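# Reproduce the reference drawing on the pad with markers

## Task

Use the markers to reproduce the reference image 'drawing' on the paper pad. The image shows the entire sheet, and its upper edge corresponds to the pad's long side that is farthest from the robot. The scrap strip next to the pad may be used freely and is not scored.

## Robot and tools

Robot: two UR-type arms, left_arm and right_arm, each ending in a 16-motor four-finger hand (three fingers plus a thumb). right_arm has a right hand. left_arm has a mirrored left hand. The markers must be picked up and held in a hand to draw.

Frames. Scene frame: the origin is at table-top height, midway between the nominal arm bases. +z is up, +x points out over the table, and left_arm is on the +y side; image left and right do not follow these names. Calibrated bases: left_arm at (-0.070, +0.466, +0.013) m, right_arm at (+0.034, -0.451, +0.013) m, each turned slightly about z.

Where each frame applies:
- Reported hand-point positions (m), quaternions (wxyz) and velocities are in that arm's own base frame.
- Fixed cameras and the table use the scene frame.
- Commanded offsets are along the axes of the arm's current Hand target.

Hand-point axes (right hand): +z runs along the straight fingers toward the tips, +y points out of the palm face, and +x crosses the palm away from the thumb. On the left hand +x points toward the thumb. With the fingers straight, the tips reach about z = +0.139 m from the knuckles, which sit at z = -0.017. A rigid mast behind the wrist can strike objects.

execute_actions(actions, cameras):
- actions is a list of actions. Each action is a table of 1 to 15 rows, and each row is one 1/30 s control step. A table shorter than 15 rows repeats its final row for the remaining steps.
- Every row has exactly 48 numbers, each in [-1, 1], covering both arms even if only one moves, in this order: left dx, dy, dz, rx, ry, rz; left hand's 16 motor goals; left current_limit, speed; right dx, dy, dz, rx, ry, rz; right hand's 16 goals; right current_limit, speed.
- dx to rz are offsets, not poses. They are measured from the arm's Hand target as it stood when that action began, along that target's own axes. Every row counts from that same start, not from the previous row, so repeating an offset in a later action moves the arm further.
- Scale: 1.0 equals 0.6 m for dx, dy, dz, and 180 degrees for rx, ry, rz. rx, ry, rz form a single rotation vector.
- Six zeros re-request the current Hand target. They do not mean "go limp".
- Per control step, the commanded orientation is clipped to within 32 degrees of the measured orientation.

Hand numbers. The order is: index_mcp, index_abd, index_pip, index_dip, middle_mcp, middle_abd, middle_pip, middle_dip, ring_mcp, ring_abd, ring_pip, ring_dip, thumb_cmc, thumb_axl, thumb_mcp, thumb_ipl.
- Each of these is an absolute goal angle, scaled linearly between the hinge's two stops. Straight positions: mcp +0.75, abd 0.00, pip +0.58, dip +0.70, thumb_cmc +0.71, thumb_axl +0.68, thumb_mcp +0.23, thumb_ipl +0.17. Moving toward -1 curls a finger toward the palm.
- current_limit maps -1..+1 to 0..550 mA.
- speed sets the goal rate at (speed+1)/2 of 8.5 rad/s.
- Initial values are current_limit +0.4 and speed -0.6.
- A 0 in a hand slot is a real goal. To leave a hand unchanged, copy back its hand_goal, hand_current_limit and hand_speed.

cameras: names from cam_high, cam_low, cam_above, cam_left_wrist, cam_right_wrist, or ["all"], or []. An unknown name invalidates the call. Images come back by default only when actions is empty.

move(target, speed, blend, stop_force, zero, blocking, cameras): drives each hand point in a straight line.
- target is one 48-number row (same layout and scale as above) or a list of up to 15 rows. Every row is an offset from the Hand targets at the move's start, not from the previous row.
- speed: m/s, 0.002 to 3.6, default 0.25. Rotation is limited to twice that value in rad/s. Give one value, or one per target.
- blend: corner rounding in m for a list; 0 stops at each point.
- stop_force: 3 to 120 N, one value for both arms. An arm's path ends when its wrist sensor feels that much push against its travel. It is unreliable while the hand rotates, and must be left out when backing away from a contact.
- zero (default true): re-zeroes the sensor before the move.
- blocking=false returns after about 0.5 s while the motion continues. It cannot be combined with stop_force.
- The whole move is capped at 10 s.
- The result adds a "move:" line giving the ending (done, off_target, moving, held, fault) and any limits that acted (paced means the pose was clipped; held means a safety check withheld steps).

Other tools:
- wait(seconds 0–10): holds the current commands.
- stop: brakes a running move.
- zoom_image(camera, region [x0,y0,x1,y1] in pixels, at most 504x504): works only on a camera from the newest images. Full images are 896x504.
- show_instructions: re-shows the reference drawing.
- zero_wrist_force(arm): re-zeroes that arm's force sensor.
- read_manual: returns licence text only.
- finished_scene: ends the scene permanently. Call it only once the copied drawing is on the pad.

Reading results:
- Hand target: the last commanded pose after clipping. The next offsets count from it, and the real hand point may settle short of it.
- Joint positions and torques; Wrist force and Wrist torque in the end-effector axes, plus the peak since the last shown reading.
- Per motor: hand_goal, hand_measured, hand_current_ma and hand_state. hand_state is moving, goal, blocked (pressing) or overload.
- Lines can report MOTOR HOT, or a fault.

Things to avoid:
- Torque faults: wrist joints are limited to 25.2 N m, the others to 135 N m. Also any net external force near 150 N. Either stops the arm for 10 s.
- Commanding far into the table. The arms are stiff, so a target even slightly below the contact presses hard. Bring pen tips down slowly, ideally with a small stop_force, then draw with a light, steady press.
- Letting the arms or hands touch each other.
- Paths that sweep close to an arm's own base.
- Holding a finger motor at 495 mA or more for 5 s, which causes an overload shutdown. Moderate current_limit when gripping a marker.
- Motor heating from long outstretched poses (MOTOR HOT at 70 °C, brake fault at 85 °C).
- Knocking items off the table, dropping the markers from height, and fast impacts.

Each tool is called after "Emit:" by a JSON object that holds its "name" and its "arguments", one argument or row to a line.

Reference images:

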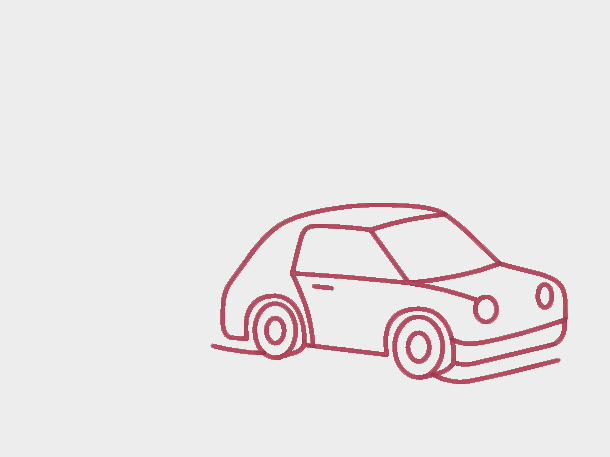

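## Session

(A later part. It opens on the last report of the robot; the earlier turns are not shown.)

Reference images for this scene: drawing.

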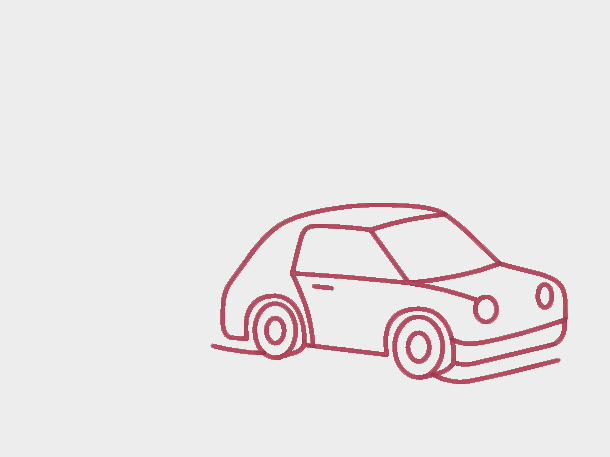

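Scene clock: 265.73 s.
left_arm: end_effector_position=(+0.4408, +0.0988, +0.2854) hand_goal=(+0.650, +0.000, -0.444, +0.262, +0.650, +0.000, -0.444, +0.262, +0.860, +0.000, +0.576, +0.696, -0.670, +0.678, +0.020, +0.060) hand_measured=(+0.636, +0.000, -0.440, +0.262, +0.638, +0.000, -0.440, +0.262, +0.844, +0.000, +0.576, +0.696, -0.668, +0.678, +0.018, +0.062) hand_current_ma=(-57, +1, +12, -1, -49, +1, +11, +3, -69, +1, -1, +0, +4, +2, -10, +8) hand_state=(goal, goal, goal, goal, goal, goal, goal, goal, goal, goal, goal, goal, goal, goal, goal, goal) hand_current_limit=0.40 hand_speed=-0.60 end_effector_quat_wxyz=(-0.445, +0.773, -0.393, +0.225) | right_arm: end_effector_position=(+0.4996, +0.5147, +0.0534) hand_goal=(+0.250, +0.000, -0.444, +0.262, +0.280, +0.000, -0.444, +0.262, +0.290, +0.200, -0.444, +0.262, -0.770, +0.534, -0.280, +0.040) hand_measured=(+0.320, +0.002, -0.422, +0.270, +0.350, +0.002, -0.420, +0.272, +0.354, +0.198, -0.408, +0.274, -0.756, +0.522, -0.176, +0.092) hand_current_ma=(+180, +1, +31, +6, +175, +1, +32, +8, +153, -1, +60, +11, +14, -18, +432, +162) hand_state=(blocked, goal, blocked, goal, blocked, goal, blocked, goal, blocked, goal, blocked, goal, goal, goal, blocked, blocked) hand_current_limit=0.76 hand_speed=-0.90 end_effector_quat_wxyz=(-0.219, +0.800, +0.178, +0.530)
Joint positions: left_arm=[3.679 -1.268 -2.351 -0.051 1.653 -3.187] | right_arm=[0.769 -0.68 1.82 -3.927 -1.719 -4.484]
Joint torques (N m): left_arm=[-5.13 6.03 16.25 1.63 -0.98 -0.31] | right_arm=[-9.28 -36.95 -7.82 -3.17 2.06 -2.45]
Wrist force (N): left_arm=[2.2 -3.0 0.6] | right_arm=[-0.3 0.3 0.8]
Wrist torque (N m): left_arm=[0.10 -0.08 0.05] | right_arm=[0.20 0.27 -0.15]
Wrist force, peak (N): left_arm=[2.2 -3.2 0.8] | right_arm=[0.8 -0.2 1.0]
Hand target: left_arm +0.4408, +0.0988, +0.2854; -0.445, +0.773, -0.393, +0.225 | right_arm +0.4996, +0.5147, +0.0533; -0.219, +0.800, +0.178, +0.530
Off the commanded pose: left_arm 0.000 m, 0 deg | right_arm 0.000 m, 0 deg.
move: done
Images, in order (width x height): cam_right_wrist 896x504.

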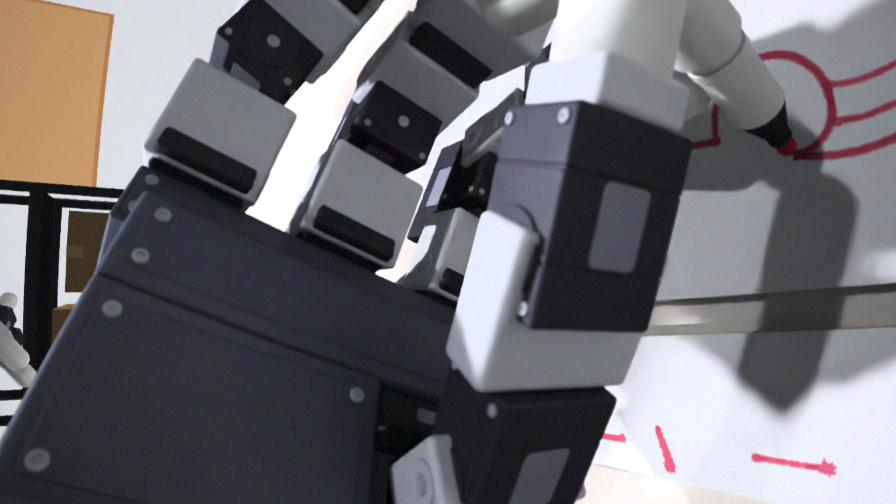

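Emit:
{"name": "move", "arguments": {
  "target": [0,0,0,0,0,0,0.65,0,-0.445,0.261,0.65,0,-0.445,0.261,0.86,0,0.576,0.696,-0.671,0.678,0.02,0.06,0.4,-0.6,-0.01174,0.00107,0.00674,0,0,0,0.25,0,-0.445,0.261,0.28,0,-0.445,0.261,0.29,0.2,-0.445,0.261,-0.771,0.533,-0.28,0.04,0.76,-0.9],
  "speed": 0.03
}}

Emit:
{"name": "move", "arguments": {
  "target": [
    [0,0,0,0,0,0,0.65,0,-0.445,0.261,0.65,0,-0.445,0.261,0.86,0,0.576,0.696,-0.671,0.678,0.02,0.06,0.4,-0.6,-0.00129,-0.0109,0.00171,0,0,0,0.25,0,-0.445,0.261,0.28,0,-0.445,0.261,0.29,0.2,-0.445,0.261,-0.771,0.533,-0.28,0.04,0.76,-0.9],
    [0,0,0,0,0,0,0.65,0,-0.445,0.261,0.65,0,-0.445,0.261,0.86,0,0.576,0.696,-0.671,0.678,0.02,0.06,0.4,-0.6,0.00008,-0.01894,0.00925,0,0,0,0.25,0,-0.445,0.261,0.28,0,-0.445,0.261,0.29,0.2,-0.445,0.261,-0.771,0.533,-0.28,0.04,0.76,-0.9],
    [0,0,0,0,0,0,0.65,0,-0.445,0.261,0.65,0,-0.445,0.261,0.86,0,0.576,0.696,-0.671,0.678,0.02,0.06,0.4,-0.6,0.00373,-0.02197,0.02056,0,0,0,0.25,0,-0.445,0.261,0.28,0,-0.445,0.261,0.29,0.2,-0.445,0.261,-0.771,0.533,-0.28,0.04,0.76,-0.9],
    [0,0,0,0,0,0,0.65,0,-0.445,0.261,0.65,0,-0.445,0.261,0.86,0,0.576,0.696,-0.671,0.678,0.02,0.06,0.4,-0.6,0.00868,-0.0192,0.03265,0,0,0,0.25,0,-0.445,0.261,0.28,0,-0.445,0.261,0.29,0.2,-0.445,0.261,-0.771,0.533,-0.28,0.04,0.76,-0.9],
    [0,0,0,0,0,0,0.65,0,-0.445,0.261,0.65,0,-0.445,0.261,0.86,0,0.576,0.696,-0.671,0.678,0.02,0.06,0.4,-0.6,0.01362,-0.01134,0.04225,0,0,0,0.25,0,-0.445,0.261,0.28,0,-0.445,0.261,0.29,0.2,-0.445,0.261,-0.771,0.533,-0.28,0.04,0.76,-0.9],
    [0,0,0,0,0,0,0.65,0,-0.445,0.261,0.65,0,-0.445,0.261,0.86,0,0.576,0.696,-0.671,0.678,0.02,0.06,0.4,-0.6,0.01721,-0.00053,0.04681,0,0,0,0.25,0,-0.445,0.261,0.28,0,-0.445,0.261,0.29,0.2,-0.445,0.261,-0.771,0.533,-0.28,0.04,0.76,-0.9],
    [0,0,0,0,0,0,0.65,0,-0.445,0.261,0.65,0,-0.445,0.261,0.86,0,0.576,0.696,-0.671,0.678,0.02,0.06,0.4,-0.6,0.01849,0.01037,0.04509,0,0,0,0.25,0,-0.445,0.261,0.28,0,-0.445,0.261,0.29,0.2,-0.445,0.261,-0.771,0.533,-0.28,0.04,0.76,-0.9],
    [0,0,0,0,0,0,0.65,0,-0.445,0.261,0.65,0,-0.445,0.261,0.86,0,0.576,0.696,-0.671,0.678,0.02,0.06,0.4,-0.6,0.01713,0.01841,0.03756,0,0,0,0.25,0,-0.445,0.261,0.28,0,-0.445,0.261,0.29,0.2,-0.445,0.261,-0.771,0.533,-0.28,0.04,0.76,-0.9],
    [0,0,0,0,0,0,0.65,0,-0.445,0.261,0.65,0,-0.445,0.261,0.86,0,0.576,0.696,-0.671,0.678,0.02,0.06,0.4,-0.6,0.01348,0.02144,0.02624,0,0,0,0.25,0,-0.445,0.261,0.28,0,-0.445,0.261,0.29,0.2,-0.445,0.261,-0.771,0.533,-0.28,0.04,0.76,-0.9],
    [0,0,0,0,0,0,0.65,0,-0.445,0.261,0.65,0,-0.445,0.261,0.86,0,0.576,0.696,-0.671,0.678,0.02,0.06,0.4,-0.6,0.00852,0.01868,0.01416,0,0,0,0.25,0,-0.445,0.261,0.28,0,-0.445,0.261,0.29,0.2,-0.445,0.261,-0.771,0.533,-0.28,0.04,0.76,-0.9],
    [0,0,0,0,0,0,0.65,0,-0.445,0.261,0.65,0,-0.445,0.261,0.86,0,0.576,0.696,-0.671,0.678,0.02,0.06,0.4,-0.6,0.00359,0.01081,0.00455,0,0,0,0.25,0,-0.445,0.261,0.28,0,-0.445,0.261,0.29,0.2,-0.445,0.261,-0.771,0.533,-0.28,0.04,0.76,-0.9],
    [0,0,0,0,0,0,0.65,0,-0.445,0.261,0.65,0,-0.445,0.261,0.86,0,0.576,0.696,-0.671,0.678,0.02,0.06,0.4,-0.6,0,0,0,0,0,0,0.25,0,-0.445,0.261,0.28,0,-0.445,0.261,0.29,0.2,-0.445,0.261,-0.771,0.533,-0.28,0.04,0.76,-0.9]
  ],
  "speed": 0.04,
  "blend": [0.002,0.002,0.002,0.002,0.002,0.002,0.002,0.002,0.002,0.002,0.002,0]
}}

Emit:
{"name": "move", "arguments": {
  "target": [
    [0,0,0,0,0,0,0.65,0,-0.445,0.261,0.65,0,-0.445,0.261,0.86,0,0.576,0.696,-0.671,0.678,0.02,0.06,0.4,-0.6,0.00925,-0.00164,-0.00342,0,0,0,0.25,0,-0.445,0.261,0.28,0,-0.445,0.261,0.29,0.2,-0.445,0.261,-0.771,0.533,-0.28,0.04,0.76,-0.9],
    [0,0,0,0,0,0,0.65,0,-0.445,0.261,0.65,0,-0.445,0.261,0.86,0,0.576,0.696,-0.671,0.678,0.02,0.06,0.4,-0.6,0.01347,-0.00217,0.00827,0,0,0,0.25,0,-0.445,0.261,0.28,0,-0.445,0.261,0.29,0.2,-0.445,0.261,-0.771,0.533,-0.28,0.04,0.76,-0.9],
    [0,0,0,0,0,0,0.65,0,-0.445,0.261,0.65,0,-0.445,0.261,0.86,0,0.576,0.696,-0.671,0.678,0.02,0.06,0.4,-0.6,0.00422,-0.00053,0.01169,0,0,0,0.25,0,-0.445,0.261,0.28,0,-0.445,0.261,0.29,0.2,-0.445,0.261,-0.771,0.533,-0.28,0.04,0.76,-0.9]
  ],
  "speed": [0.05,0.05,0.03]
}}

Emit:
{"name": "move", "arguments": {
  "target": [
    [0,0,0,0,0,0,0.65,0,-0.445,0.261,0.65,0,-0.445,0.261,0.86,0,0.576,0.696,-0.671,0.678,0.02,0.06,0.4,-0.6,-0.00064,-0.00513,0.0007,0,0,0,0.25,0,-0.445,0.261,0.28,0,-0.445,0.261,0.29,0.2,-0.445,0.261,-0.771,0.533,-0.28,0.04,0.76,-0.9],
    [0,0,0,0,0,0,0.65,0,-0.445,0.261,0.65,0,-0.445,0.261,0.86,0,0.576,0.696,-0.671,0.678,0.02,0.06,0.4,-0.6,0.00004,-0.00883,0.00431,0,0,0,0.25,0,-0.445,0.261,0.28,0,-0.445,0.261,0.29,0.2,-0.445,0.261,-0.771,0.533,-0.28,0.04,0.76,-0.9],
    [0,0,0,0,0,0,0.65,0,-0.445,0.261,0.65,0,-0.445,0.261,0.86,0,0.576,0.696,-0.671,0.678,0.02,0.06,0.4,-0.6,0.00182,-0.01015,0.00977,0,0,0,0.25,0,-0.445,0.261,0.28,0,-0.445,0.261,0.29,0.2,-0.445,0.261,-0.771,0.533,-0.28,0.04,0.76,-0.9],
    [0,0,0,0,0,0,0.65,0,-0.445,0.261,0.65,0,-0.445,0.261,0.86,0,0.576,0.696,-0.671,0.678,0.02,0.06,0.4,-0.6,0.00425,-0.00873,0.01569,0,0,0,0.25,0,-0.445,0.261,0.28,0,-0.445,0.261,0.29,0.2,-0.445,0.261,-0.771,0.533,-0.28,0.04,0.76,-0.9],
    [0,0,0,0,0,0,0.65,0,-0.445,0.261,0.65,0,-0.445,0.261,0.86,0,0.576,0.696,-0.671,0.678,0.02,0.06,0.4,-0.6,0.00669,-0.00492,0.02044,0,0,0,0.25,0,-0.445,0.261,0.28,0,-0.445,0.261,0.29,0.2,-0.445,0.261,-0.771,0.533,-0.28,0.04,0.76,-0.9],
    [0,0,0,0,0,0,0.65,0,-0.445,0.261,0.65,0,-0.445,0.261,0.86,0,0.576,0.696,-0.671,0.678,0.02,0.06,0.4,-0.6,0.00845,0.00021,0.02274,0,0,0,0.25,0,-0.445,0.261,0.28,0,-0.445,0.261,0.29,0.2,-0.445,0.261,-0.771,0.533,-0.28,0.04,0.76,-0.9],
    [0,0,0,0,0,0,0.65,0,-0.445,0.261,0.65,0,-0.445,0.261,0.86,0,0.576,0.696,-0.671,0.678,0.02,0.06,0.4,-0.6,0.00909,0.00533,0.02205,0,0,0,0.25,0,-0.445,0.261,0.28,0,-0.445,0.261,0.29,0.2,-0.445,0.261,-0.771,0.533,-0.28,0.04,0.76,-0.9],
    [0,0,0,0,0,0,0.65,0,-0.445,0.261,0.65,0,-0.445,0.261,0.86,0,0.576,0.696,-0.671,0.678,0.02,0.06,0.4,-0.6,0.00841,0.00904,0.01843,0,0,0,0.25,0,-0.445,0.261,0.28,0,-0.445,0.261,0.29,0.2,-0.445,0.261,-0.771,0.533,-0.28,0.04,0.76,-0.9],
    [0,0,0,0,0,0,0.65,0,-0.445,0.261,0.65,0,-0.445,0.261,0.86,0,0.576,0.696,-0.671,0.678,0.02,0.06,0.4,-0.6,0.00663,0.01035,0.01298,0,0,0,0.25,0,-0.445,0.261,0.28,0,-0.445,0.261,0.29,0.2,-0.445,0.261,-0.771,0.533,-0.28,0.04,0.76,-0.9],
    [0,0,0,0,0,0,0.65,0,-0.445,0.261,0.65,0,-0.445,0.261,0.86,0,0.576,0.696,-0.671,0.678,0.02,0.06,0.4,-0.6,0.00418,0.00894,0.00706,0,0,0,0.25,0,-0.445,0.261,0.28,0,-0.445,0.261,0.29,0.2,-0.445,0.261,-0.771,0.533,-0.28,0.04,0.76,-0.9],
    [0,0,0,0,0,0,0.65,0,-0.445,0.261,0.65,0,-0.445,0.261,0.86,0,0.576,0.696,-0.671,0.678,0.02,0.06,0.4,-0.6,0.00176,0.00512,0.00231,0,0,0,0.25,0,-0.445,0.261,0.28,0,-0.445,0.261,0.29,0.2,-0.445,0.261,-0.771,0.533,-0.28,0.04,0.76,-0.9],
    [0,0,0,0,0,0,0.65,0,-0.445,0.261,0.65,0,-0.445,0.261,0.86,0,0.576,0.696,-0.671,0.678,0.02,0.06,0.4,-0.6,0,0,0,0,0,0,0.25,0,-0.445,0.261,0.28,0,-0.445,0.261,0.29,0.2,-0.445,0.261,-0.771,0.533,-0.28,0.04,0.76,-0.9]
  ],
  "speed": 0.03,
  "blend": [0.001,0.001,0.001,0.001,0.001,0.001,0.001,0.001,0.001,0.001,0.001,0]
}}

Emit:
{"name": "move", "arguments": {
  "target": [0,0,0,0,0,0,0.65,0,-0.445,0.261,0.65,0,-0.445,0.261,0.86,0,0.576,0.696,-0.671,0.678,0.02,0.06,0.4,-0.6,0.01234,-0.00218,-0.00456,0,0,0,0.25,0,-0.445,0.261,0.28,0,-0.445,0.261,0.29,0.2,-0.445,0.261,-0.771,0.533,-0.28,0.04,0.76,-0.9],
  "speed": 0.05,
  "cameras": ["cam_right_wrist"]
}}

Scene clock: 268.27 s.
left_arm: end_effector_position=(+0.4408, +0.0988, +0.2854) hand_goal=(+0.650, +0.000, -0.444, +0.262, +0.650, +0.000, -0.444, +0.262, +0.860, +0.000, +0.576, +0.696, -0.670, +0.678, +0.020, +0.060) hand_measured=(+0.636, +0.000, -0.440, +0.262, +0.638, +0.000, -0.440, +0.262, +0.844, +0.000, +0.576, +0.696, -0.668, +0.678, +0.018, +0.062) hand_current_ma=(-57, +1, +12, -1, -49, +1, +11, +3, -69, +1, -1, +0, +4, +2, -10, +8) hand_state=(goal, goal, goal, goal, goal, goal, goal, goal, goal, goal, goal, goal, goal, goal, goal, goal) hand_current_limit=0.40 hand_speed=-0.60 end_effector_quat_wxyz=(-0.445, +0.773, -0.393, +0.225) | right_arm: end_effector_position=(+0.5004, +0.5160, +0.0453) hand_goal=(+0.250, +0.000, -0.444, +0.262, +0.280, +0.000, -0.444, +0.262, +0.290, +0.200, -0.444, +0.262, -0.770, +0.534, -0.280, +0.040) hand_measured=(+0.320, +0.002, -0.422, +0.270, +0.350, +0.002, -0.420, +0.272, +0.354, +0.198, -0.408, +0.274, -0.756, +0.522, -0.176, +0.092) hand_current_ma=(+180, +1, +31, +6, +175, +1, +32, +8, +153, -1, +60, +11, +14, -18, +432, +162) hand_state=(blocked, goal, blocked, goal, blocked, goal, blocked, goal, blocked, goal, blocked, goal, goal, goal, blocked, blocked) hand_current_limit=0.76 hand_speed=-0.90 end_effector_quat_wxyz=(-0.219, +0.800, +0.178, +0.530)
Joint positions: left_arm=[3.679 -1.268 -2.351 -0.051 1.653 -3.187] | right_arm=[0.769 -0.66 1.81 -3.938 -1.719 -4.484]
Joint torques (N m): left_arm=[-5.73 6.35 16.02 1.47 -0.73 -0.12] | right_arm=[11.55 -47.74 -7.82 -2.47 -2.19 1.82]
Wrist force (N): left_arm=[2.2 -3.1 0.6] | right_arm=[0.9 0.2 0.7]
Wrist torque (N m): left_arm=[0.10 -0.08 0.04] | right_arm=[0.16 0.20 -0.17]
Wrist force, peak (N): left_arm=[2.5 -3.2 0.4] | right_arm=[1.4 0.1 0.6]
Hand target: left_arm +0.4408, +0.0988, +0.2854; -0.445, +0.773, -0.393, +0.225 | right_arm +0.5004, +0.5159, +0.0453; -0.219, +0.800, +0.178, +0.530
Off the commanded pose: left_arm 0.000 m, 0 deg | right_arm 0.000 m, 0 deg.
move: done

Scene clock: 270.73 s.
left_arm: end_effector_position=(+0.4408, +0.0988, +0.2854) hand_goal=(+0.650, +0.000, -0.444, +0.262, +0.650, +0.000, -0.444, +0.262, +0.860, +0.000, +0.576, +0.696, -0.670, +0.678, +0.020, +0.060) hand_measured=(+0.636, +0.000, -0.440, +0.262, +0.638, +0.000, -0.440, +0.262, +0.844, +0.000, +0.576, +0.696, -0.668, +0.678, +0.018, +0.062) hand_current_ma=(-57, +1, +12, -1, -49, +1, +11, +3, -69, +1, -1, +0, +4, +2, -10, +8) hand_state=(goal, goal, goal, goal, goal, goal, goal, goal, goal, goal, goal, goal, goal, goal, goal, goal) hand_current_limit=0.40 hand_speed=-0.60 end_effector_quat_wxyz=(-0.445, +0.773, -0.393, +0.225) | right_arm: end_effector_position=(+0.5002, +0.5160, +0.0453) hand_goal=(+0.250, +0.000, -0.444, +0.262, +0.280, +0.000, -0.444, +0.262, +0.290, +0.200, -0.444, +0.262, -0.770, +0.534, -0.280, +0.040) hand_measured=(+0.320, +0.002, -0.422, +0.270, +0.350, +0.002, -0.420, +0.272, +0.354, +0.198, -0.408, +0.274, -0.756, +0.522, -0.176, +0.092) hand_current_ma=(+180, +1, +31, +6, +175, +1, +32, +8, +153, -1, +60, +11, +14, -18, +432, +162) hand_state=(blocked, goal, blocked, goal, blocked, goal, blocked, goal, blocked, goal, blocked, goal, goal, goal, blocked, blocked) hand_current_limit=0.76 hand_speed=-0.90 end_effector_quat_wxyz=(-0.219, +0.800, +0.178, +0.530) end_effector_velocity=(+0.002, +0.000, -0.001) end_effector_angular_velocity=(+0.002, +0.002, +0.003)
Joint positions: left_arm=[3.679 -1.268 -2.351 -0.051 1.653 -3.187] | right_arm=[0.77 -0.661 1.81 -3.937 -1.72 -4.484]
Joint velocities: left_arm=[within noise] | right_arm=[-0.004 0.001 0 0 0.008 0]
Joint torques (N m): left_arm=[-6.07 6.41 15.44 1.69 -0.9 -0.31] | right_arm=[-8.61 -42 -20.46 0.11 2.09 -1.12]
Wrist force (N): left_arm=[2.2 -3.1 0.4] | right_arm=[0.6 0.0 0.7]
Wrist torque (N m): left_arm=[0.11 -0.09 0.05] | right_arm=[0.17 0.20 -0.16]
Wrist force, peak (N): left_arm=[2.4 -3.4 0.6] | right_arm=[1.5 0.1 0.7]
Hand target: left_arm +0.4408, +0.0988, +0.2854; -0.445, +0.773, -0.393, +0.225 | right_arm +0.5004, +0.5159, +0.0453; -0.219, +0.800, +0.178, +0.530
Off the commanded pose: left_arm 0.000 m, 0 deg | right_arm 0.000 m, 0 deg.
move: done

Scene clock: 272.10 s.
left_arm: end_effector_position=(+0.4408, +0.0988, +0.2854) hand_goal=(+0.650, +0.000, -0.444, +0.262, +0.650, +0.000, -0.444, +0.262, +0.860, +0.000, +0.576, +0.696, -0.670, +0.678, +0.020, +0.060) hand_measured=(+0.636, +0.000, -0.440, +0.262, +0.638, +0.000, -0.440, +0.262, +0.844, +0.000, +0.576, +0.696, -0.668, +0.678, +0.018, +0.062) hand_current_ma=(-57, +1, +12, -1, -49, +1, +11, +3, -69, +1, -1, +0, +4, +2, -10, +8) hand_state=(goal, goal, goal, goal, goal, goal, goal, goal, goal, goal, goal, goal, goal, goal, goal, goal) hand_current_limit=0.40 hand_speed=-0.60 end_effector_quat_wxyz=(-0.445, +0.773, -0.393, +0.225) | right_arm: end_effector_position=(+0.5066, +0.5201, +0.0453) hand_goal=(+0.250, +0.000, -0.444, +0.262, +0.280, +0.000, -0.444, +0.262, +0.290, +0.200, -0.444, +0.262, -0.770, +0.534, -0.280, +0.040) hand_measured=(+0.320, +0.002, -0.422, +0.270, +0.350, +0.002, -0.420, +0.272, +0.354, +0.198, -0.408, +0.274, -0.758, +0.522, -0.176, +0.092) hand_current_ma=(+180, +1, +31, +6, +175, +1, +32, +8, +153, -1, +60, +11, +14, -18, +432, +162) hand_state=(blocked, goal, blocked, goal, blocked, goal, blocked, goal, blocked, goal, blocked, goal, goal, goal, blocked, blocked) hand_current_limit=0.76 hand_speed=-0.90 end_effector_quat_wxyz=(-0.219, +0.800, +0.178, +0.530)
Joint positions: left_arm=[3.679 -1.268 -2.351 -0.051 1.653 -3.187] | right_arm=[0.767 -0.653 1.788 -3.923 -1.717 -4.485]
Joint torques (N m): left_arm=[-5.96 6.43 16.91 1.62 -0.96 -0.32] | right_arm=[8.86 -47.78 -11.31 -0.04 -2.19 -0.31]
Wrist force (N): left_arm=[2.1 -2.9 0.6] | right_arm=[0.9 0.2 0.6]
Wrist torque (N m): left_arm=[0.11 -0.07 0.03] | right_arm=[0.20 0.21 -0.04]
Wrist force, peak (N): left_arm=[2.6 -3.2 0.6] | right_arm=[2.2 0.0 0.9]
Hand target: left_arm +0.4408, +0.0988, +0.2854; -0.445, +0.773, -0.393, +0.225 | right_arm +0.5066, +0.5201, +0.0453; -0.219, +0.800, +0.178, +0.530
Off the commanded pose: left_arm 0.000 m, 0 deg | right_arm 0.000 m, 0 deg.
move: done

Scene clock: 273.77 s.
left_arm: end_effector_position=(+0.4408, +0.0988, +0.2854) hand_goal=(+0.650, +0.000, -0.444, +0.262, +0.650, +0.000, -0.444, +0.262, +0.860, +0.000, +0.576, +0.696, -0.670, +0.678, +0.020, +0.060) hand_measured=(+0.636, +0.000, -0.440, +0.262, +0.638, +0.000, -0.440, +0.262, +0.844, +0.000, +0.576, +0.696, -0.668, +0.678, +0.018, +0.062) hand_current_ma=(-57, +1, +12, -1, -49, +1, +11, +3, -69, +1, -1, +0, +4, +2, -10, +8) hand_state=(goal, goal, goal, goal, goal, goal, goal, goal, goal, goal, goal, goal, goal, goal, goal, goal) hand_current_limit=0.40 hand_speed=-0.60 end_effector_quat_wxyz=(-0.445, +0.773, -0.393, +0.225) | right_arm: end_effector_position=(+0.5064, +0.5201, +0.0454) hand_goal=(+0.250, +0.000, -0.444, +0.262, +0.280, +0.000, -0.444, +0.262, +0.290, +0.200, -0.444, +0.262, -0.770, +0.534, -0.280, +0.040) hand_measured=(+0.320, +0.002, -0.422, +0.270, +0.350, +0.002, -0.420, +0.272, +0.354, +0.198, -0.408, +0.274, -0.758, +0.522, -0.176, +0.092) hand_current_ma=(+180, +1, +31, +6, +175, +1, +32, +8, +153, -1, +60, +11, +14, -18, +432, +162) hand_state=(blocked, goal, blocked, goal, blocked, goal, blocked, goal, blocked, goal, blocked, goal, goal, goal, blocked, blocked) hand_current_limit=0.76 hand_speed=-0.90 end_effector_quat_wxyz=(-0.219, +0.800, +0.178, +0.530)
Joint positions: left_arm=[3.679 -1.268 -2.351 -0.051 1.653 -3.187] | right_arm=[0.767 -0.653 1.789 -3.923 -1.718 -4.485]
Joint torques (N m): left_arm=[-6.85 7.19 15.35 1.53 -1.08 -0.36] | right_arm=[-8.81 -42.34 -19.19 -0.46 2.31 -0.28]
Wrist force (N): left_arm=[2.5 -3.1 0.5] | right_arm=[0.9 -0.1 0.4]
Wrist torque (N m): left_arm=[0.10 -0.13 0.07] | right_arm=[0.16 0.20 -0.17]
Wrist force, peak (N): left_arm=[2.6 -3.2 0.6] | right_arm=[1.3 0.6 0.7]
Hand target: left_arm +0.4408, +0.0988, +0.2854; -0.445, +0.773, -0.393, +0.225 | right_arm +0.5066, +0.5201, +0.0453; -0.219, +0.800, +0.178, +0.530
Off the commanded pose: left_arm 0.000 m, 0 deg | right_arm 0.000 m, 0 deg.
move: done

Scene clock: 274.47 s.
left_arm: end_effector_position=(+0.4408, +0.0988, +0.2854) hand_goal=(+0.650, +0.000, -0.444, +0.262, +0.650, +0.000, -0.444, +0.262, +0.860, +0.000, +0.576, +0.696, -0.670, +0.678, +0.020, +0.060) hand_measured=(+0.636, +0.000, -0.440, +0.262, +0.638, +0.000, -0.440, +0.262, +0.844, +0.000, +0.576, +0.696, -0.668, +0.678, +0.018, +0.062) hand_current_ma=(-57, +1, +12, -1, -49, +1, +11, +3, -69, +1, -1, +0, +4, +2, -10, +8) hand_state=(goal, goal, goal, goal, goal, goal, goal, goal, goal, goal, goal, goal, goal, goal, goal, goal) hand_current_limit=0.40 hand_speed=-0.60 end_effector_quat_wxyz=(-0.445, +0.773, -0.393, +0.225) | right_arm: end_effector_position=(+0.5065, +0.5201, +0.0534) hand_goal=(+0.250, +0.000, -0.444, +0.262, +0.280, +0.000, -0.444, +0.262, +0.290, +0.200, -0.444, +0.262, -0.770, +0.534, -0.280, +0.040) hand_measured=(+0.320, +0.002, -0.422, +0.270, +0.350, +0.002, -0.420, +0.272, +0.354, +0.198, -0.408, +0.274, -0.758, +0.522, -0.176, +0.092) hand_current_ma=(+180, +1, +31, +6, +175, +1, +32, +8, +153, -1, +60, +11, +14, -18, +432, +162) hand_state=(blocked, goal, blocked, goal, blocked, goal, blocked, goal, blocked, goal, blocked, goal, goal, goal, blocked, blocked) hand_current_limit=0.76 hand_speed=-0.90 end_effector_quat_wxyz=(-0.219, +0.800, +0.178, +0.530)
Joint positions: left_arm=[3.679 -1.268 -2.351 -0.051 1.653 -3.187] | right_arm=[0.767 -0.671 1.793 -3.91 -1.717 -4.485]
Joint torques (N m): left_arm=[-6.07 7.3 16.46 1.47 -1.09 -0.18] | right_arm=[-8.66 -36.84 -9.09 -3.18 2.15 -2.71]
Wrist force (N): left_arm=[2.3 -3.3 0.7] | right_arm=[0.0 0.0 0.9]
Wrist torque (N m): left_arm=[0.06 -0.09 0.06] | right_arm=[0.14 0.22 -0.13]
Wrist force, peak (N): left_arm=[2.3 -3.3 0.7] | right_arm=[-0.5 0.0 1.0]
Hand target: left_arm +0.4408, +0.0988, +0.2854; -0.445, +0.773, -0.393, +0.225 | right_arm +0.5066, +0.5201, +0.0533; -0.219, +0.800, +0.178, +0.530
Off the commanded pose: left_arm 0.000 m, 0 deg | right_arm 0.000 m, 0 deg.
move: done
Images, in order (width x height): cam_right_wrist 896x504.

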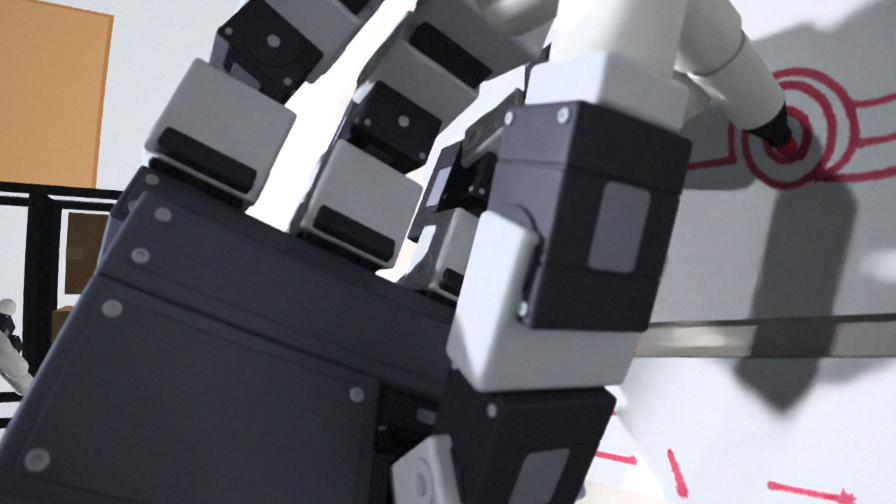

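Emit:
{"name": "move", "arguments": {
  "target": [
    [0,0,0,0,0,0,0.65,0,-0.445,0.261,0.65,0,-0.445,0.261,0.86,0,0.576,0.696,-0.671,0.678,0.02,0.06,0.4,-0.6,0.02815,-0.06966,0.10943,0,0,0,0.25,0,-0.445,0.261,0.28,0,-0.445,0.261,0.29,0.2,-0.445,0.261,-0.771,0.533,-0.28,0.04,0.76,-0.9],
    [0,0,0,0,0,0,0.65,0,-0.445,0.261,0.65,0,-0.445,0.261,0.86,0,0.576,0.696,-0.671,0.678,0.02,0.06,0.4,-0.6,0.01643,-0.06759,0.11376,0,0,0,0.25,0,-0.445,0.261,0.28,0,-0.445,0.261,0.29,0.2,-0.445,0.261,-0.771,0.533,-0.28,0.04,0.76,-0.9]
  ],
  "speed": [0.12,0.03]
}}

Emit:
{"name": "move", "arguments": {
  "target": [
    [0,0,0,0,0,0,0.65,0,-0.445,0.261,0.65,0,-0.445,0.261,0.86,0,0.576,0.696,-0.671,0.678,0.02,0.06,0.4,-0.6,-0.00072,0.02028,-0.01163,0,0,0,0.25,0,-0.445,0.261,0.28,0,-0.445,0.261,0.29,0.2,-0.445,0.261,-0.771,0.533,-0.28,0.04,0.76,-0.9],
    [0,0,0,0,0,0,0.65,0,-0.445,0.261,0.65,0,-0.445,0.261,0.86,0,0.576,0.696,-0.671,0.678,0.02,0.06,0.4,-0.6,-0.00168,0.0419,-0.02429,0,0,0,0.25,0,-0.445,0.261,0.28,0,-0.445,0.261,0.29,0.2,-0.445,0.261,-0.771,0.533,-0.28,0.04,0.76,-0.9],
    [0,0,0,0,0,0,0.65,0,-0.445,0.261,0.65,0,-0.445,0.261,0.86,0,0.576,0.696,-0.671,0.678,0.02,0.06,0.4,-0.6,-0.00247,0.0637,-0.03661,0,0,0,0.25,0,-0.445,0.261,0.28,0,-0.445,0.261,0.29,0.2,-0.445,0.261,-0.771,0.533,-0.28,0.04,0.76,-0.9],
    [0,0,0,0,0,0,0.65,0,-0.445,0.261,0.65,0,-0.445,0.261,0.86,0,0.576,0.696,-0.671,0.678,0.02,0.06,0.4,-0.6,-0.00328,0.08399,-0.04821,0,0,0,0.25,0,-0.445,0.261,0.28,0,-0.445,0.261,0.29,0.2,-0.445,0.261,-0.771,0.533,-0.28,0.04,0.76,-0.9],
    [0,0,0,0,0,0,0.65,0,-0.445,0.261,0.65,0,-0.445,0.261,0.86,0,0.576,0.696,-0.671,0.678,0.02,0.06,0.4,-0.6,-0.00412,0.09586,-0.05615,0,0,0,0.25,0,-0.445,0.261,0.28,0,-0.445,0.261,0.29,0.2,-0.445,0.261,-0.771,0.533,-0.28,0.04,0.76,-0.9],
    [0,0,0,0,0,0,0.65,0,-0.445,0.261,0.65,0,-0.445,0.261,0.86,0,0.576,0.696,-0.671,0.678,0.02,0.06,0.4,-0.6,-0.00536,0.10741,-0.06478,0,0,0,0.25,0,-0.445,0.261,0.28,0,-0.445,0.261,0.29,0.2,-0.445,0.261,-0.771,0.533,-0.28,0.04,0.76,-0.9],
    [0,0,0,0,0,0,0.65,0,-0.445,0.261,0.65,0,-0.445,0.261,0.86,0,0.576,0.696,-0.671,0.678,0.02,0.06,0.4,-0.6,-0.00723,0.11904,-0.07514,0,0,0,0.25,0,-0.445,0.261,0.28,0,-0.445,0.261,0.29,0.2,-0.445,0.261,-0.771,0.533,-0.28,0.04,0.76,-0.9],
    [0,0,0,0,0,0,0.65,0,-0.445,0.261,0.65,0,-0.445,0.261,0.86,0,0.576,0.696,-0.671,0.678,0.02,0.06,0.4,-0.6,-0.00941,0.13032,-0.08619,0,0,0,0.25,0,-0.445,0.261,0.28,0,-0.445,0.261,0.29,0.2,-0.445,0.261,-0.771,0.533,-0.28,0.04,0.76,-0.9]
  ],
  "speed": 0.045,
  "blend": [0.003,0.003,0.003,0.003,0.002,0.002,0.002,0]
}}

Emit:
{"name": "move", "arguments": {
  "target": [
    [0,0,0,0,0,0,0.65,0,-0.445,0.261,0.65,0,-0.445,0.261,0.86,0,0.576,0.696,-0.671,0.678,0.02,0.06,0.4,-0.6,0.00098,0.00529,0.00015,0,0,0,0.25,0,-0.445,0.261,0.28,0,-0.445,0.261,0.29,0.2,-0.445,0.261,-0.771,0.533,-0.28,0.04,0.76,-0.9],
    [0,0,0,0,0,0,0.65,0,-0.445,0.261,0.65,0,-0.445,0.261,0.86,0,0.576,0.696,-0.671,0.678,0.02,0.06,0.4,-0.6,0.00085,0.00988,-0.00241,0,0,0,0.25,0,-0.445,0.261,0.28,0,-0.445,0.261,0.29,0.2,-0.445,0.261,-0.771,0.533,-0.28,0.04,0.76,-0.9],
    [0,0,0,0,0,0,0.65,0,-0.445,0.261,0.65,0,-0.445,0.261,0.86,0,0.576,0.696,-0.671,0.678,0.02,0.06,0.4,-0.6,-0.00037,0.01256,-0.00699,0,0,0,0.25,0,-0.445,0.261,0.28,0,-0.445,0.261,0.29,0.2,-0.445,0.261,-0.771,0.533,-0.28,0.04,0.76,-0.9],
    [0,0,0,0,0,0,0.65,0,-0.445,0.261,0.65,0,-0.445,0.261,0.86,0,0.576,0.696,-0.671,0.678,0.02,0.06,0.4,-0.6,-0.00234,0.01259,-0.01235,0,0,0,0.25,0,-0.445,0.261,0.28,0,-0.445,0.261,0.29,0.2,-0.445,0.261,-0.771,0.533,-0.28,0.04,0.76,-0.9],
    [0,0,0,0,0,0,0.65,0,-0.445,0.261,0.65,0,-0.445,0.261,0.86,0,0.576,0.696,-0.671,0.678,0.02,0.06,0.4,-0.6,-0.00455,0.00997,-0.01706,0,0,0,0.25,0,-0.445,0.261,0.28,0,-0.445,0.261,0.29,0.2,-0.445,0.261,-0.771,0.533,-0.28,0.04,0.76,-0.9],
    [0,0,0,0,0,0,0.65,0,-0.445,0.261,0.65,0,-0.445,0.261,0.86,0,0.576,0.696,-0.671,0.678,0.02,0.06,0.4,-0.6,-0.00639,0.00541,-0.01987,0,0,0,0.25,0,-0.445,0.261,0.28,0,-0.445,0.261,0.29,0.2,-0.445,0.261,-0.771,0.533,-0.28,0.04,0.76,-0.9],
    [0,0,0,0,0,0,0.65,0,-0.445,0.261,0.65,0,-0.445,0.261,0.86,0,0.576,0.696,-0.671,0.678,0.02,0.06,0.4,-0.6,-0.00737,0.00012,-0.02001,0,0,0,0.25,0,-0.445,0.261,0.28,0,-0.445,0.261,0.29,0.2,-0.445,0.261,-0.771,0.533,-0.28,0.04,0.76,-0.9],
    [0,0,0,0,0,0,0.65,0,-0.445,0.261,0.65,0,-0.445,0.261,0.86,0,0.576,0.696,-0.671,0.678,0.02,0.06,0.4,-0.6,-0.00724,-0.00448,-0.01745,0,0,0,0.25,0,-0.445,0.261,0.28,0,-0.445,0.261,0.29,0.2,-0.445,0.261,-0.771,0.533,-0.28,0.04,0.76,-0.9],
    [0,0,0,0,0,0,0.65,0,-0.445,0.261,0.65,0,-0.445,0.261,0.86,0,0.576,0.696,-0.671,0.678,0.02,0.06,0.4,-0.6,-0.00602,-0.00715,-0.01288,0,0,0,0.25,0,-0.445,0.261,0.28,0,-0.445,0.261,0.29,0.2,-0.445,0.261,-0.771,0.533,-0.28,0.04,0.76,-0.9],
    [0,0,0,0,0,0,0.65,0,-0.445,0.261,0.65,0,-0.445,0.261,0.86,0,0.576,0.696,-0.671,0.678,0.02,0.06,0.4,-0.6,-0.00405,-0.00718,-0.00752,0,0,0,0.25,0,-0.445,0.261,0.28,0,-0.445,0.261,0.29,0.2,-0.445,0.261,-0.771,0.533,-0.28,0.04,0.76,-0.9],
    [0,0,0,0,0,0,0.65,0,-0.445,0.261,0.65,0,-0.445,0.261,0.86,0,0.576,0.696,-0.671,0.678,0.02,0.06,0.4,-0.6,-0.00184,-0.00457,-0.0028,0,0,0,0.25,0,-0.445,0.261,0.28,0,-0.445,0.261,0.29,0.2,-0.445,0.261,-0.771,0.533,-0.28,0.04,0.76,-0.9],
    [0,0,0,0,0,0,0.65,0,-0.445,0.261,0.65,0,-0.445,0.261,0.86,0,0.576,0.696,-0.671,0.678,0.02,0.06,0.4,-0.6,0,0,0,0,0,0,0.25,0,-0.445,0.261,0.28,0,-0.445,0.261,0.29,0.2,-0.445,0.261,-0.771,0.533,-0.28,0.04,0.76,-0.9]
  ],
  "speed": 0.03,
  "blend": [0.001,0.001,0.001,0.001,0.001,0.001,0.001,0.001,0.001,0.001,0.001,0]
}}

Emit:
{"name": "move", "arguments": {
  "target": [
    [0,0,0,0,0,0,0.65,0,-0.445,0.261,0.65,0,-0.445,0.261,0.86,0,0.576,0.696,-0.671,0.678,0.02,0.06,0.4,-0.6,0.00925,-0.00164,-0.00342,0,0,0,0.25,0,-0.445,0.261,0.28,0,-0.445,0.261,0.29,0.2,-0.445,0.261,-0.771,0.533,-0.28,0.04,0.76,-0.9],
    [0,0,0,0,0,0,0.65,0,-0.445,0.261,0.65,0,-0.445,0.261,0.86,0,0.576,0.696,-0.671,0.678,0.02,0.06,0.4,-0.6,0.01352,0.05026,-0.01662,0,0,0,0.25,0,-0.445,0.261,0.28,0,-0.445,0.261,0.29,0.2,-0.445,0.261,-0.771,0.533,-0.28,0.04,0.76,-0.9],
    [0,0,0,0,0,0,0.65,0,-0.445,0.261,0.65,0,-0.445,0.261,0.86,0,0.576,0.696,-0.671,0.678,0.02,0.06,0.4,-0.6,0.00427,0.0519,-0.0132,0,0,0,0.25,0,-0.445,0.261,0.28,0,-0.445,0.261,0.29,0.2,-0.445,0.261,-0.771,0.533,-0.28,0.04,0.76,-0.9]
  ],
  "speed": [0.05,0.08,0.03]
}}

Emit:
{"name": "move", "arguments": {
  "target": [
    [0,0,0,0,0,0,0.65,0,-0.445,0.261,0.65,0,-0.445,0.261,0.86,0,0.576,0.696,-0.671,0.678,0.02,0.06,0.4,-0.6,0.00051,0.00363,-0.00036,0,0,0,0.25,0,-0.445,0.261,0.28,0,-0.445,0.261,0.29,0.2,-0.445,0.261,-0.771,0.533,-0.28,0.04,0.76,-0.9],
    [0,0,0,0,0,0,0.65,0,-0.445,0.261,0.65,0,-0.445,0.261,0.86,0,0.576,0.696,-0.671,0.678,0.02,0.06,0.4,-0.6,-0.00003,0.00614,-0.003,0,0,0,0.25,0,-0.445,0.261,0.28,0,-0.445,0.261,0.29,0.2,-0.445,0.261,-0.771,0.533,-0.28,0.04,0.76,-0.9],
    [0,0,0,0,0,0,0.65,0,-0.445,0.261,0.65,0,-0.445,0.261,0.86,0,0.576,0.696,-0.671,0.678,0.02,0.06,0.4,-0.6,-0.00145,0.00685,-0.00721,0,0,0,0.25,0,-0.445,0.261,0.28,0,-0.445,0.261,0.29,0.2,-0.445,0.261,-0.771,0.533,-0.28,0.04,0.76,-0.9],
    [0,0,0,0,0,0,0.65,0,-0.445,0.261,0.65,0,-0.445,0.261,0.86,0,0.576,0.696,-0.671,0.678,0.02,0.06,0.4,-0.6,-0.00341,0.00559,-0.01188,0,0,0,0.25,0,-0.445,0.261,0.28,0,-0.445,0.261,0.29,0.2,-0.445,0.261,-0.771,0.533,-0.28,0.04,0.76,-0.9],
    [0,0,0,0,0,0,0.65,0,-0.445,0.261,0.65,0,-0.445,0.261,0.86,0,0.576,0.696,-0.671,0.678,0.02,0.06,0.4,-0.6,-0.00534,0.00267,-0.01573,0,0,0,0.25,0,-0.445,0.261,0.28,0,-0.445,0.261,0.29,0.2,-0.445,0.261,-0.771,0.533,-0.28,0.04,0.76,-0.9],
    [0,0,0,0,0,0,0.65,0,-0.445,0.261,0.65,0,-0.445,0.261,0.86,0,0.576,0.696,-0.671,0.678,0.02,0.06,0.4,-0.6,-0.00676,-0.0011,-0.01776,0,0,0,0.25,0,-0.445,0.261,0.28,0,-0.445,0.261,0.29,0.2,-0.445,0.261,-0.771,0.533,-0.28,0.04,0.76,-0.9],
    [0,0,0,0,0,0,0.65,0,-0.445,0.261,0.65,0,-0.445,0.261,0.86,0,0.576,0.696,-0.671,0.678,0.02,0.06,0.4,-0.6,-0.00726,-0.00473,-0.0174,0,0,0,0.25,0,-0.445,0.261,0.28,0,-0.445,0.261,0.29,0.2,-0.445,0.261,-0.771,0.533,-0.28,0.04,0.76,-0.9],
    [0,0,0,0,0,0,0.65,0,-0.445,0.261,0.65,0,-0.445,0.261,0.86,0,0.576,0.696,-0.671,0.678,0.02,0.06,0.4,-0.6,-0.00673,-0.00724,-0.01476,0,0,0,0.25,0,-0.445,0.261,0.28,0,-0.445,0.261,0.29,0.2,-0.445,0.261,-0.771,0.533,-0.28,0.04,0.76,-0.9],
    [0,0,0,0,0,0,0.65,0,-0.445,0.261,0.65,0,-0.445,0.261,0.86,0,0.576,0.696,-0.671,0.678,0.02,0.06,0.4,-0.6,-0.0053,-0.00796,-0.01054,0,0,0,0.25,0,-0.445,0.261,0.28,0,-0.445,0.261,0.29,0.2,-0.445,0.261,-0.771,0.533,-0.28,0.04,0.76,-0.9],
    [0,0,0,0,0,0,0.65,0,-0.445,0.261,0.65,0,-0.445,0.261,0.86,0,0.576,0.696,-0.671,0.678,0.02,0.06,0.4,-0.6,-0.00336,-0.00669,-0.00588,0,0,0,0.25,0,-0.445,0.261,0.28,0,-0.445,0.261,0.29,0.2,-0.445,0.261,-0.771,0.533,-0.28,0.04,0.76,-0.9],
    [0,0,0,0,0,0,0.65,0,-0.445,0.261,0.65,0,-0.445,0.261,0.86,0,0.576,0.696,-0.671,0.678,0.02,0.06,0.4,-0.6,-0.00141,-0.00378,-0.00202,0,0,0,0.25,0,-0.445,0.261,0.28,0,-0.445,0.261,0.29,0.2,-0.445,0.261,-0.771,0.533,-0.28,0.04,0.76,-0.9],
    [0,0,0,0,0,0,0.65,0,-0.445,0.261,0.65,0,-0.445,0.261,0.86,0,0.576,0.696,-0.671,0.678,0.02,0.06,0.4,-0.6,0,0,0,0,0,0,0.25,0,-0.445,0.261,0.28,0,-0.445,0.261,0.29,0.2,-0.445,0.261,-0.771,0.533,-0.28,0.04,0.76,-0.9]
  ],
  "speed": 0.03,
  "blend": [0.001,0.001,0.001,0.001,0.001,0.001,0.001,0.001,0.001,0.001,0.001,0]
}}

Emit:
{"name": "move", "arguments": {
  "target": [0,0,0,0,0,0,0.65,0,-0.445,0.261,0.65,0,-0.445,0.261,0.86,0,0.576,0.696,-0.671,0.678,0.02,0.06,0.4,-0.6,0.01234,-0.00218,-0.00456,0,0,0,0.25,0,-0.445,0.261,0.28,0,-0.445,0.261,0.29,0.2,-0.445,0.261,-0.771,0.533,-0.28,0.04,0.76,-0.9],
  "speed": 0.05,
  "cameras": ["cam_right_wrist"]
}}

Scene clock: 278.73 s.
left_arm: end_effector_position=(+0.4408, +0.0988, +0.2854) hand_goal=(+0.650, +0.000, -0.444, +0.262, +0.650, +0.000, -0.444, +0.262, +0.860, +0.000, +0.576, +0.696, -0.670, +0.678, +0.020, +0.060) hand_measured=(+0.636, +0.000, -0.440, +0.262, +0.638, +0.000, -0.440, +0.262, +0.844, +0.000, +0.576, +0.696, -0.668, +0.678, +0.018, +0.062) hand_current_ma=(-57, +1, +12, -1, -49, +1, +11, +3, -69, +1, -1, +0, +4, +2, -10, +8) hand_state=(goal, goal, goal, goal, goal, goal, goal, goal, goal, goal, goal, goal, goal, goal, goal, goal) hand_current_limit=0.40 hand_speed=-0.60 end_effector_quat_wxyz=(-0.445, +0.773, -0.393, +0.225) | right_arm: end_effector_position=(+0.5418, +0.5916, +0.0456) hand_goal=(+0.250, +0.000, -0.444, +0.262, +0.280, +0.000, -0.444, +0.262, +0.290, +0.200, -0.444, +0.262, -0.770, +0.534, -0.280, +0.040) hand_measured=(+0.320, +0.002, -0.422, +0.270, +0.350, +0.002, -0.420, +0.272, +0.354, +0.198, -0.408, +0.274, -0.758, +0.522, -0.176, +0.092) hand_current_ma=(+180, +1, +31, +6, +175, +1, +32, +8, +153, -1, +60, +11, +14, -18, +432, +162) hand_state=(blocked, goal, blocked, goal, blocked, goal, blocked, goal, blocked, goal, blocked, goal, goal, goal, blocked, blocked) hand_current_limit=0.76 hand_speed=-0.90 end_effector_quat_wxyz=(-0.219, +0.800, +0.178, +0.530)
Joint positions: left_arm=[3.679 -1.268 -2.351 -0.051 1.653 -3.187] | right_arm=[0.811 -0.559 1.522 -3.749 -1.758 -4.469]
Joint torques (N m): left_arm=[-6.11 5.69 15.6 1.54 -0.77 -0.28] | right_arm=[-8.71 -53.27 -14.37 0.03 2.09 -2.64]
Wrist force (N): left_arm=[2.4 -2.7 0.5] | right_arm=[0.5 0.0 0.7]
Wrist torque (N m): left_arm=[0.15 -0.11 0.06] | right_arm=[0.14 0.21 -0.17]
Wrist force, peak (N): left_arm=[2.6 -3.3 0.7] | right_arm=[1.9 0.0 0.7]
Hand target: left_arm +0.4408, +0.0988, +0.2854; -0.445, +0.773, -0.393, +0.225 | right_arm +0.5418, +0.5915, +0.0456; -0.219, +0.800, +0.178, +0.530
Off the commanded pose: left_arm 0.000 m, 0 deg | right_arm 0.000 m, 0 deg.
move: done

Scene clock: 281.13 s.
left_arm: end_effector_position=(+0.4408, +0.0988, +0.2854) hand_goal=(+0.650, +0.000, -0.444, +0.262, +0.650, +0.000, -0.444, +0.262, +0.860, +0.000, +0.576, +0.696, -0.670, +0.678, +0.020, +0.060) hand_measured=(+0.636, +0.000, -0.440, +0.262, +0.638, +0.000, -0.440, +0.262, +0.844, +0.000, +0.576, +0.696, -0.668, +0.678, +0.018, +0.062) hand_current_ma=(-57, +1, +12, -1, -49, +1, +11, +3, -69, +1, -1, +0, +4, +2, -10, +8) hand_state=(goal, goal, goal, goal, goal, goal, goal, goal, goal, goal, goal, goal, goal, goal, goal, goal) hand_current_limit=0.40 hand_speed=-0.60 end_effector_quat_wxyz=(-0.445, +0.773, -0.393, +0.225) | right_arm: end_effector_position=(+0.5404, +0.4975, +0.0456) hand_goal=(+0.250, +0.000, -0.444, +0.262, +0.280, +0.000, -0.444, +0.262, +0.290, +0.200, -0.444, +0.262, -0.770, +0.534, -0.280, +0.040) hand_measured=(+0.320, +0.002, -0.422, +0.270, +0.350, +0.002, -0.420, +0.272, +0.354, +0.198, -0.408, +0.274, -0.758, +0.522, -0.176, +0.092) hand_current_ma=(+180, +1, +31, +6, +175, +1, +32, +8, +153, -1, +60, +11, +14, -18, +432, +162) hand_state=(blocked, goal, blocked, goal, blocked, goal, blocked, goal, blocked, goal, blocked, goal, goal, goal, blocked, blocked) hand_current_limit=0.76 hand_speed=-0.90 end_effector_quat_wxyz=(-0.219, +0.800, +0.178, +0.530) end_effector_velocity=(+0.001, +0.001, +0.001) end_effector_angular_velocity=(+0.000, -0.001, -0.003)
Joint positions: left_arm=[3.679 -1.268 -2.351 -0.051 1.653 -3.187] | right_arm=[0.694 -0.653 1.787 -3.925 -1.648 -4.51]
Joint velocities: left_arm=[within noise] | right_arm=[0.001 0.001 -0.006 0.005 -0.004 0]
Joint torques (N m): left_arm=[-6.13 6.17 16.31 1.58 -0.97 -0.22] | right_arm=[11.51 -36.36 -24.22 -0.13 -2.46 -0.12]
Wrist force (N): left_arm=[2.1 -3.1 0.8] | right_arm=[0.1 0.3 0.1]
Wrist torque (N m): left_arm=[0.07 -0.06 0.04] | right_arm=[0.25 0.24 -0.03]
Wrist force, peak (N): left_arm=[2.6 -3.1 0.5] | right_arm=[0.7 -0.2 1.1]
Hand target: left_arm +0.4408, +0.0988, +0.2854; -0.445, +0.773, -0.393, +0.225 | right_arm +0.5403, +0.4976, +0.0454; -0.219, +0.800, +0.178, +0.530
Off the commanded pose: left_arm 0.000 m, 0 deg | right_arm 0.000 m, 0 deg.
move: done

Scene clock: 282.73 s.
left_arm: end_effector_position=(+0.4408, +0.0988, +0.2854) hand_goal=(+0.650, +0.000, -0.444, +0.262, +0.650, +0.000, -0.444, +0.262, +0.860, +0.000, +0.576, +0.696, -0.670, +0.678, +0.020, +0.060) hand_measured=(+0.636, +0.000, -0.440, +0.262, +0.638, +0.000, -0.440, +0.262, +0.844, +0.000, +0.576, +0.696, -0.668, +0.678, +0.018, +0.062) hand_current_ma=(-57, +1, +12, -1, -49, +1, +11, +3, -69, +1, -1, +0, +4, +2, -10, +8) hand_state=(goal, goal, goal, goal, goal, goal, goal, goal, goal, goal, goal, goal, goal, goal, goal, goal) hand_current_limit=0.40 hand_speed=-0.60 end_effector_quat_wxyz=(-0.445, +0.773, -0.393, +0.225) | right_arm: end_effector_position=(+0.5405, +0.4976, +0.0454) hand_goal=(+0.250, +0.000, -0.444, +0.262, +0.280, +0.000, -0.444, +0.262, +0.290, +0.200, -0.444, +0.262, -0.770, +0.534, -0.280, +0.040) hand_measured=(+0.320, +0.002, -0.422, +0.270, +0.350, +0.002, -0.420, +0.272, +0.354, +0.198, -0.408, +0.274, -0.758, +0.522, -0.176, +0.092) hand_current_ma=(+180, +1, +31, +6, +175, +1, +32, +8, +153, -1, +60, +11, +14, -18, +432, +162) hand_state=(blocked, goal, blocked, goal, blocked, goal, blocked, goal, blocked, goal, blocked, goal, goal, goal, blocked, blocked) hand_current_limit=0.76 hand_speed=-0.90 end_effector_quat_wxyz=(-0.219, +0.800, +0.178, +0.530)
Joint positions: left_arm=[3.679 -1.268 -2.351 -0.051 1.653 -3.187] | right_arm=[0.694 -0.653 1.786 -3.924 -1.648 -4.51]
Joint torques (N m): left_arm=[-5.64 5.72 15.7 1.69 -1.06 -0.2] | right_arm=[10.68 -42.16 -7.04 -2.34 -2.2 -0.71]
Wrist force (N): left_arm=[2.3 -3.1 0.7] | right_arm=[0.1 0.0 0.6]
Wrist torque (N m): left_arm=[0.08 -0.09 0.06] | right_arm=[0.16 0.25 -0.04]
Wrist force, peak (N): left_arm=[2.4 -3.3 0.7] | right_arm=[-0.1 0.5 1.0]
Hand target: left_arm +0.4408, +0.0988, +0.2854; -0.445, +0.773, -0.393, +0.225 | right_arm +0.5403, +0.4976, +0.0454; -0.219, +0.800, +0.178, +0.530
Off the commanded pose: left_arm 0.000 m, 0 deg | right_arm 0.000 m, 0 deg.
move: done

Scene clock: 284.37 s.
left_arm: end_effector_position=(+0.4408, +0.0988, +0.2854) hand_goal=(+0.650, +0.000, -0.444, +0.262, +0.650, +0.000, -0.444, +0.262, +0.860, +0.000, +0.576, +0.696, -0.670, +0.678, +0.020, +0.060) hand_measured=(+0.636, +0.000, -0.440, +0.262, +0.638, +0.000, -0.440, +0.262, +0.844, +0.000, +0.576, +0.696, -0.668, +0.678, +0.018, +0.062) hand_current_ma=(-57, +1, +12, -1, -49, +1, +11, +3, -69, +1, -1, +0, +4, +2, -10, +8) hand_state=(goal, goal, goal, goal, goal, goal, goal, goal, goal, goal, goal, goal, goal, goal, goal, goal) hand_current_limit=0.40 hand_speed=-0.60 end_effector_quat_wxyz=(-0.445, +0.773, -0.393, +0.225) | right_arm: end_effector_position=(+0.5513, +0.4673, +0.0455) hand_goal=(+0.250, +0.000, -0.444, +0.262, +0.280, +0.000, -0.444, +0.262, +0.290, +0.200, -0.444, +0.262, -0.770, +0.534, -0.280, +0.040) hand_measured=(+0.320, +0.002, -0.422, +0.270, +0.350, +0.002, -0.420, +0.272, +0.354, +0.198, -0.408, +0.274, -0.758, +0.522, -0.176, +0.092) hand_current_ma=(+180, +1, +31, +6, +175, +1, +32, +8, +153, -1, +60, +11, +14, -18, +432, +162) hand_state=(blocked, goal, blocked, goal, blocked, goal, blocked, goal, blocked, goal, blocked, goal, goal, goal, blocked, blocked) hand_current_limit=0.76 hand_speed=-0.90 end_effector_quat_wxyz=(-0.219, +0.800, +0.178, +0.530)
Joint positions: left_arm=[3.679 -1.268 -2.351 -0.051 1.653 -3.187] | right_arm=[0.636 -0.67 1.841 -3.963 -1.594 -4.53]
Joint torques (N m): left_arm=[-5.32 6.2 15.89 1.68 -0.95 -0.53] | right_arm=[11.28 -49.05 -11.38 -0.19 -1.92 1.93]
Wrist force (N): left_arm=[2.1 -2.8 0.6] | right_arm=[0.2 -0.4 0.7]
Wrist torque (N m): left_arm=[0.11 -0.06 0.03] | right_arm=[0.10 0.21 -0.10]
Wrist force, peak (N): left_arm=[2.3 -3.4 0.5] | right_arm=[1.0 -0.2 0.9]
Hand target: left_arm +0.4408, +0.0988, +0.2854; -0.445, +0.773, -0.393, +0.225 | right_arm +0.5513, +0.4673, +0.0455; -0.219, +0.800, +0.178, +0.530
Off the commanded pose: left_arm 0.000 m, 0 deg | right_arm 0.000 m, 0 deg.
move: done

Scene clock: 285.70 s.
left_arm: end_effector_position=(+0.4408, +0.0988, +0.2854) hand_goal=(+0.650, +0.000, -0.444, +0.262, +0.650, +0.000, -0.444, +0.262, +0.860, +0.000, +0.576, +0.696, -0.670, +0.678, +0.020, +0.060) hand_measured=(+0.636, +0.000, -0.440, +0.262, +0.638, +0.000, -0.440, +0.262, +0.844, +0.000, +0.576, +0.696, -0.668, +0.678, +0.018, +0.062) hand_current_ma=(-57, +1, +12, -1, -49, +1, +11, +3, -69, +1, -1, +0, +4, +2, -10, +8) hand_state=(goal, goal, goal, goal, goal, goal, goal, goal, goal, goal, goal, goal, goal, goal, goal, goal) hand_current_limit=0.40 hand_speed=-0.60 end_effector_quat_wxyz=(-0.445, +0.773, -0.393, +0.225) | right_arm: end_effector_position=(+0.5514, +0.4673, +0.0455) hand_goal=(+0.250, +0.000, -0.444, +0.262, +0.280, +0.000, -0.444, +0.262, +0.290, +0.200, -0.444, +0.262, -0.770, +0.534, -0.280, +0.040) hand_measured=(+0.320, +0.002, -0.422, +0.270, +0.350, +0.002, -0.420, +0.272, +0.354, +0.198, -0.408, +0.274, -0.758, +0.522, -0.176, +0.092) hand_current_ma=(+180, +1, +31, +6, +175, +1, +32, +8, +153, -1, +60, +11, +14, -18, +432, +162) hand_state=(blocked, goal, blocked, goal, blocked, goal, blocked, goal, blocked, goal, blocked, goal, goal, goal, blocked, blocked) hand_current_limit=0.76 hand_speed=-0.90 end_effector_quat_wxyz=(-0.219, +0.800, +0.178, +0.530)
Joint positions: left_arm=[3.679 -1.268 -2.351 -0.051 1.653 -3.187] | right_arm=[0.636 -0.67 1.84 -3.962 -1.594 -4.53]
Joint torques (N m): left_arm=[-4.97 6.3 15.5 1.55 -0.89 -0.3] | right_arm=[9.85 -41.48 -3.94 -2.95 -1.94 -0.54]
Wrist force (N): left_arm=[2.3 -2.9 0.5] | right_arm=[0.2 -0.3 0.4]
Wrist torque (N m): left_arm=[0.12 -0.09 0.05] | right_arm=[0.13 0.21 -0.02]
Wrist force, peak (N): left_arm=[2.5 -3.2 0.6] | right_arm=[0.2 -0.8 1.0]
Hand target: left_arm +0.4408, +0.0988, +0.2854; -0.445, +0.773, -0.393, +0.225 | right_arm +0.5513, +0.4673, +0.0455; -0.219, +0.800, +0.178, +0.530
Off the commanded pose: left_arm 0.000 m, 0 deg | right_arm 0.000 m, 0 deg.
move: done

Scene clock: 286.40 s.
left_arm: end_effector_position=(+0.4408, +0.0988, +0.2854) hand_goal=(+0.650, +0.000, -0.444, +0.262, +0.650, +0.000, -0.444, +0.262, +0.860, +0.000, +0.576, +0.696, -0.670, +0.678, +0.020, +0.060) hand_measured=(+0.636, +0.000, -0.440, +0.262, +0.638, +0.000, -0.440, +0.262, +0.844, +0.000, +0.576, +0.696, -0.668, +0.678, +0.018, +0.062) hand_current_ma=(-57, +1, +12, -1, -49, +1, +11, +3, -69, +1, -1, +0, +4, +2, -10, +8) hand_state=(goal, goal, goal, goal, goal, goal, goal, goal, goal, goal, goal, goal, goal, goal, goal, goal) hand_current_limit=0.40 hand_speed=-0.60 end_effector_quat_wxyz=(-0.445, +0.773, -0.393, +0.225) | right_arm: end_effector_position=(+0.5513, +0.4673, +0.0535) hand_goal=(+0.250, +0.000, -0.444, +0.262, +0.280, +0.000, -0.444, +0.262, +0.290, +0.200, -0.444, +0.262, -0.770, +0.534, -0.280, +0.040) hand_measured=(+0.320, +0.002, -0.422, +0.270, +0.350, +0.002, -0.420, +0.272, +0.354, +0.198, -0.408, +0.274, -0.758, +0.522, -0.176, +0.092) hand_current_ma=(+180, +1, +31, +6, +175, +1, +32, +8, +153, -1, +60, +11, +14, -18, +432, +162) hand_state=(blocked, goal, blocked, goal, blocked, goal, blocked, goal, blocked, goal, blocked, goal, goal, goal, blocked, blocked) hand_current_limit=0.76 hand_speed=-0.90 end_effector_quat_wxyz=(-0.219, +0.800, +0.178, +0.530)
Joint positions: left_arm=[3.679 -1.268 -2.351 -0.051 1.653 -3.187] | right_arm=[0.636 -0.688 1.845 -3.949 -1.594 -4.53]
Joint torques (N m): left_arm=[-5.45 6.07 16.54 1.41 -1 -0.29] | right_arm=[11.01 -36.11 -7.84 -3.35 -2.25 2.04]
Wrist force (N): left_arm=[2.2 -3.1 0.6] | right_arm=[-0.1 -0.3 1.0]
Wrist torque (N m): left_arm=[0.09 -0.09 0.06] | right_arm=[0.10 0.21 -0.05]
Wrist force, peak (N): left_arm=[2.3 -3.1 0.6] | right_arm=[0.1 -0.5 1.0]
Hand target: left_arm +0.4408, +0.0988, +0.2854; -0.445, +0.773, -0.393, +0.225 | right_arm +0.5513, +0.4673, +0.0535; -0.219, +0.800, +0.178, +0.530
Off the commanded pose: left_arm 0.000 m, 0 deg | right_arm 0.000 m, 0 deg.
move: done
Images, in order (width x height): cam_right_wrist 896x504.

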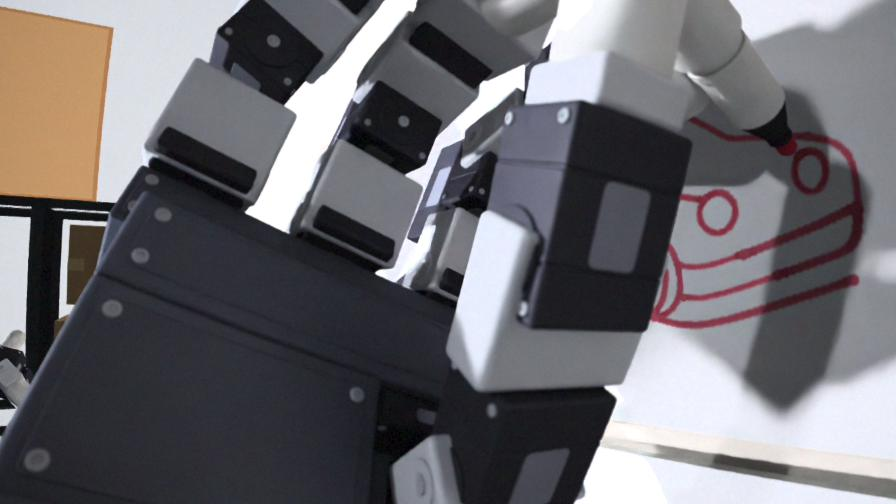

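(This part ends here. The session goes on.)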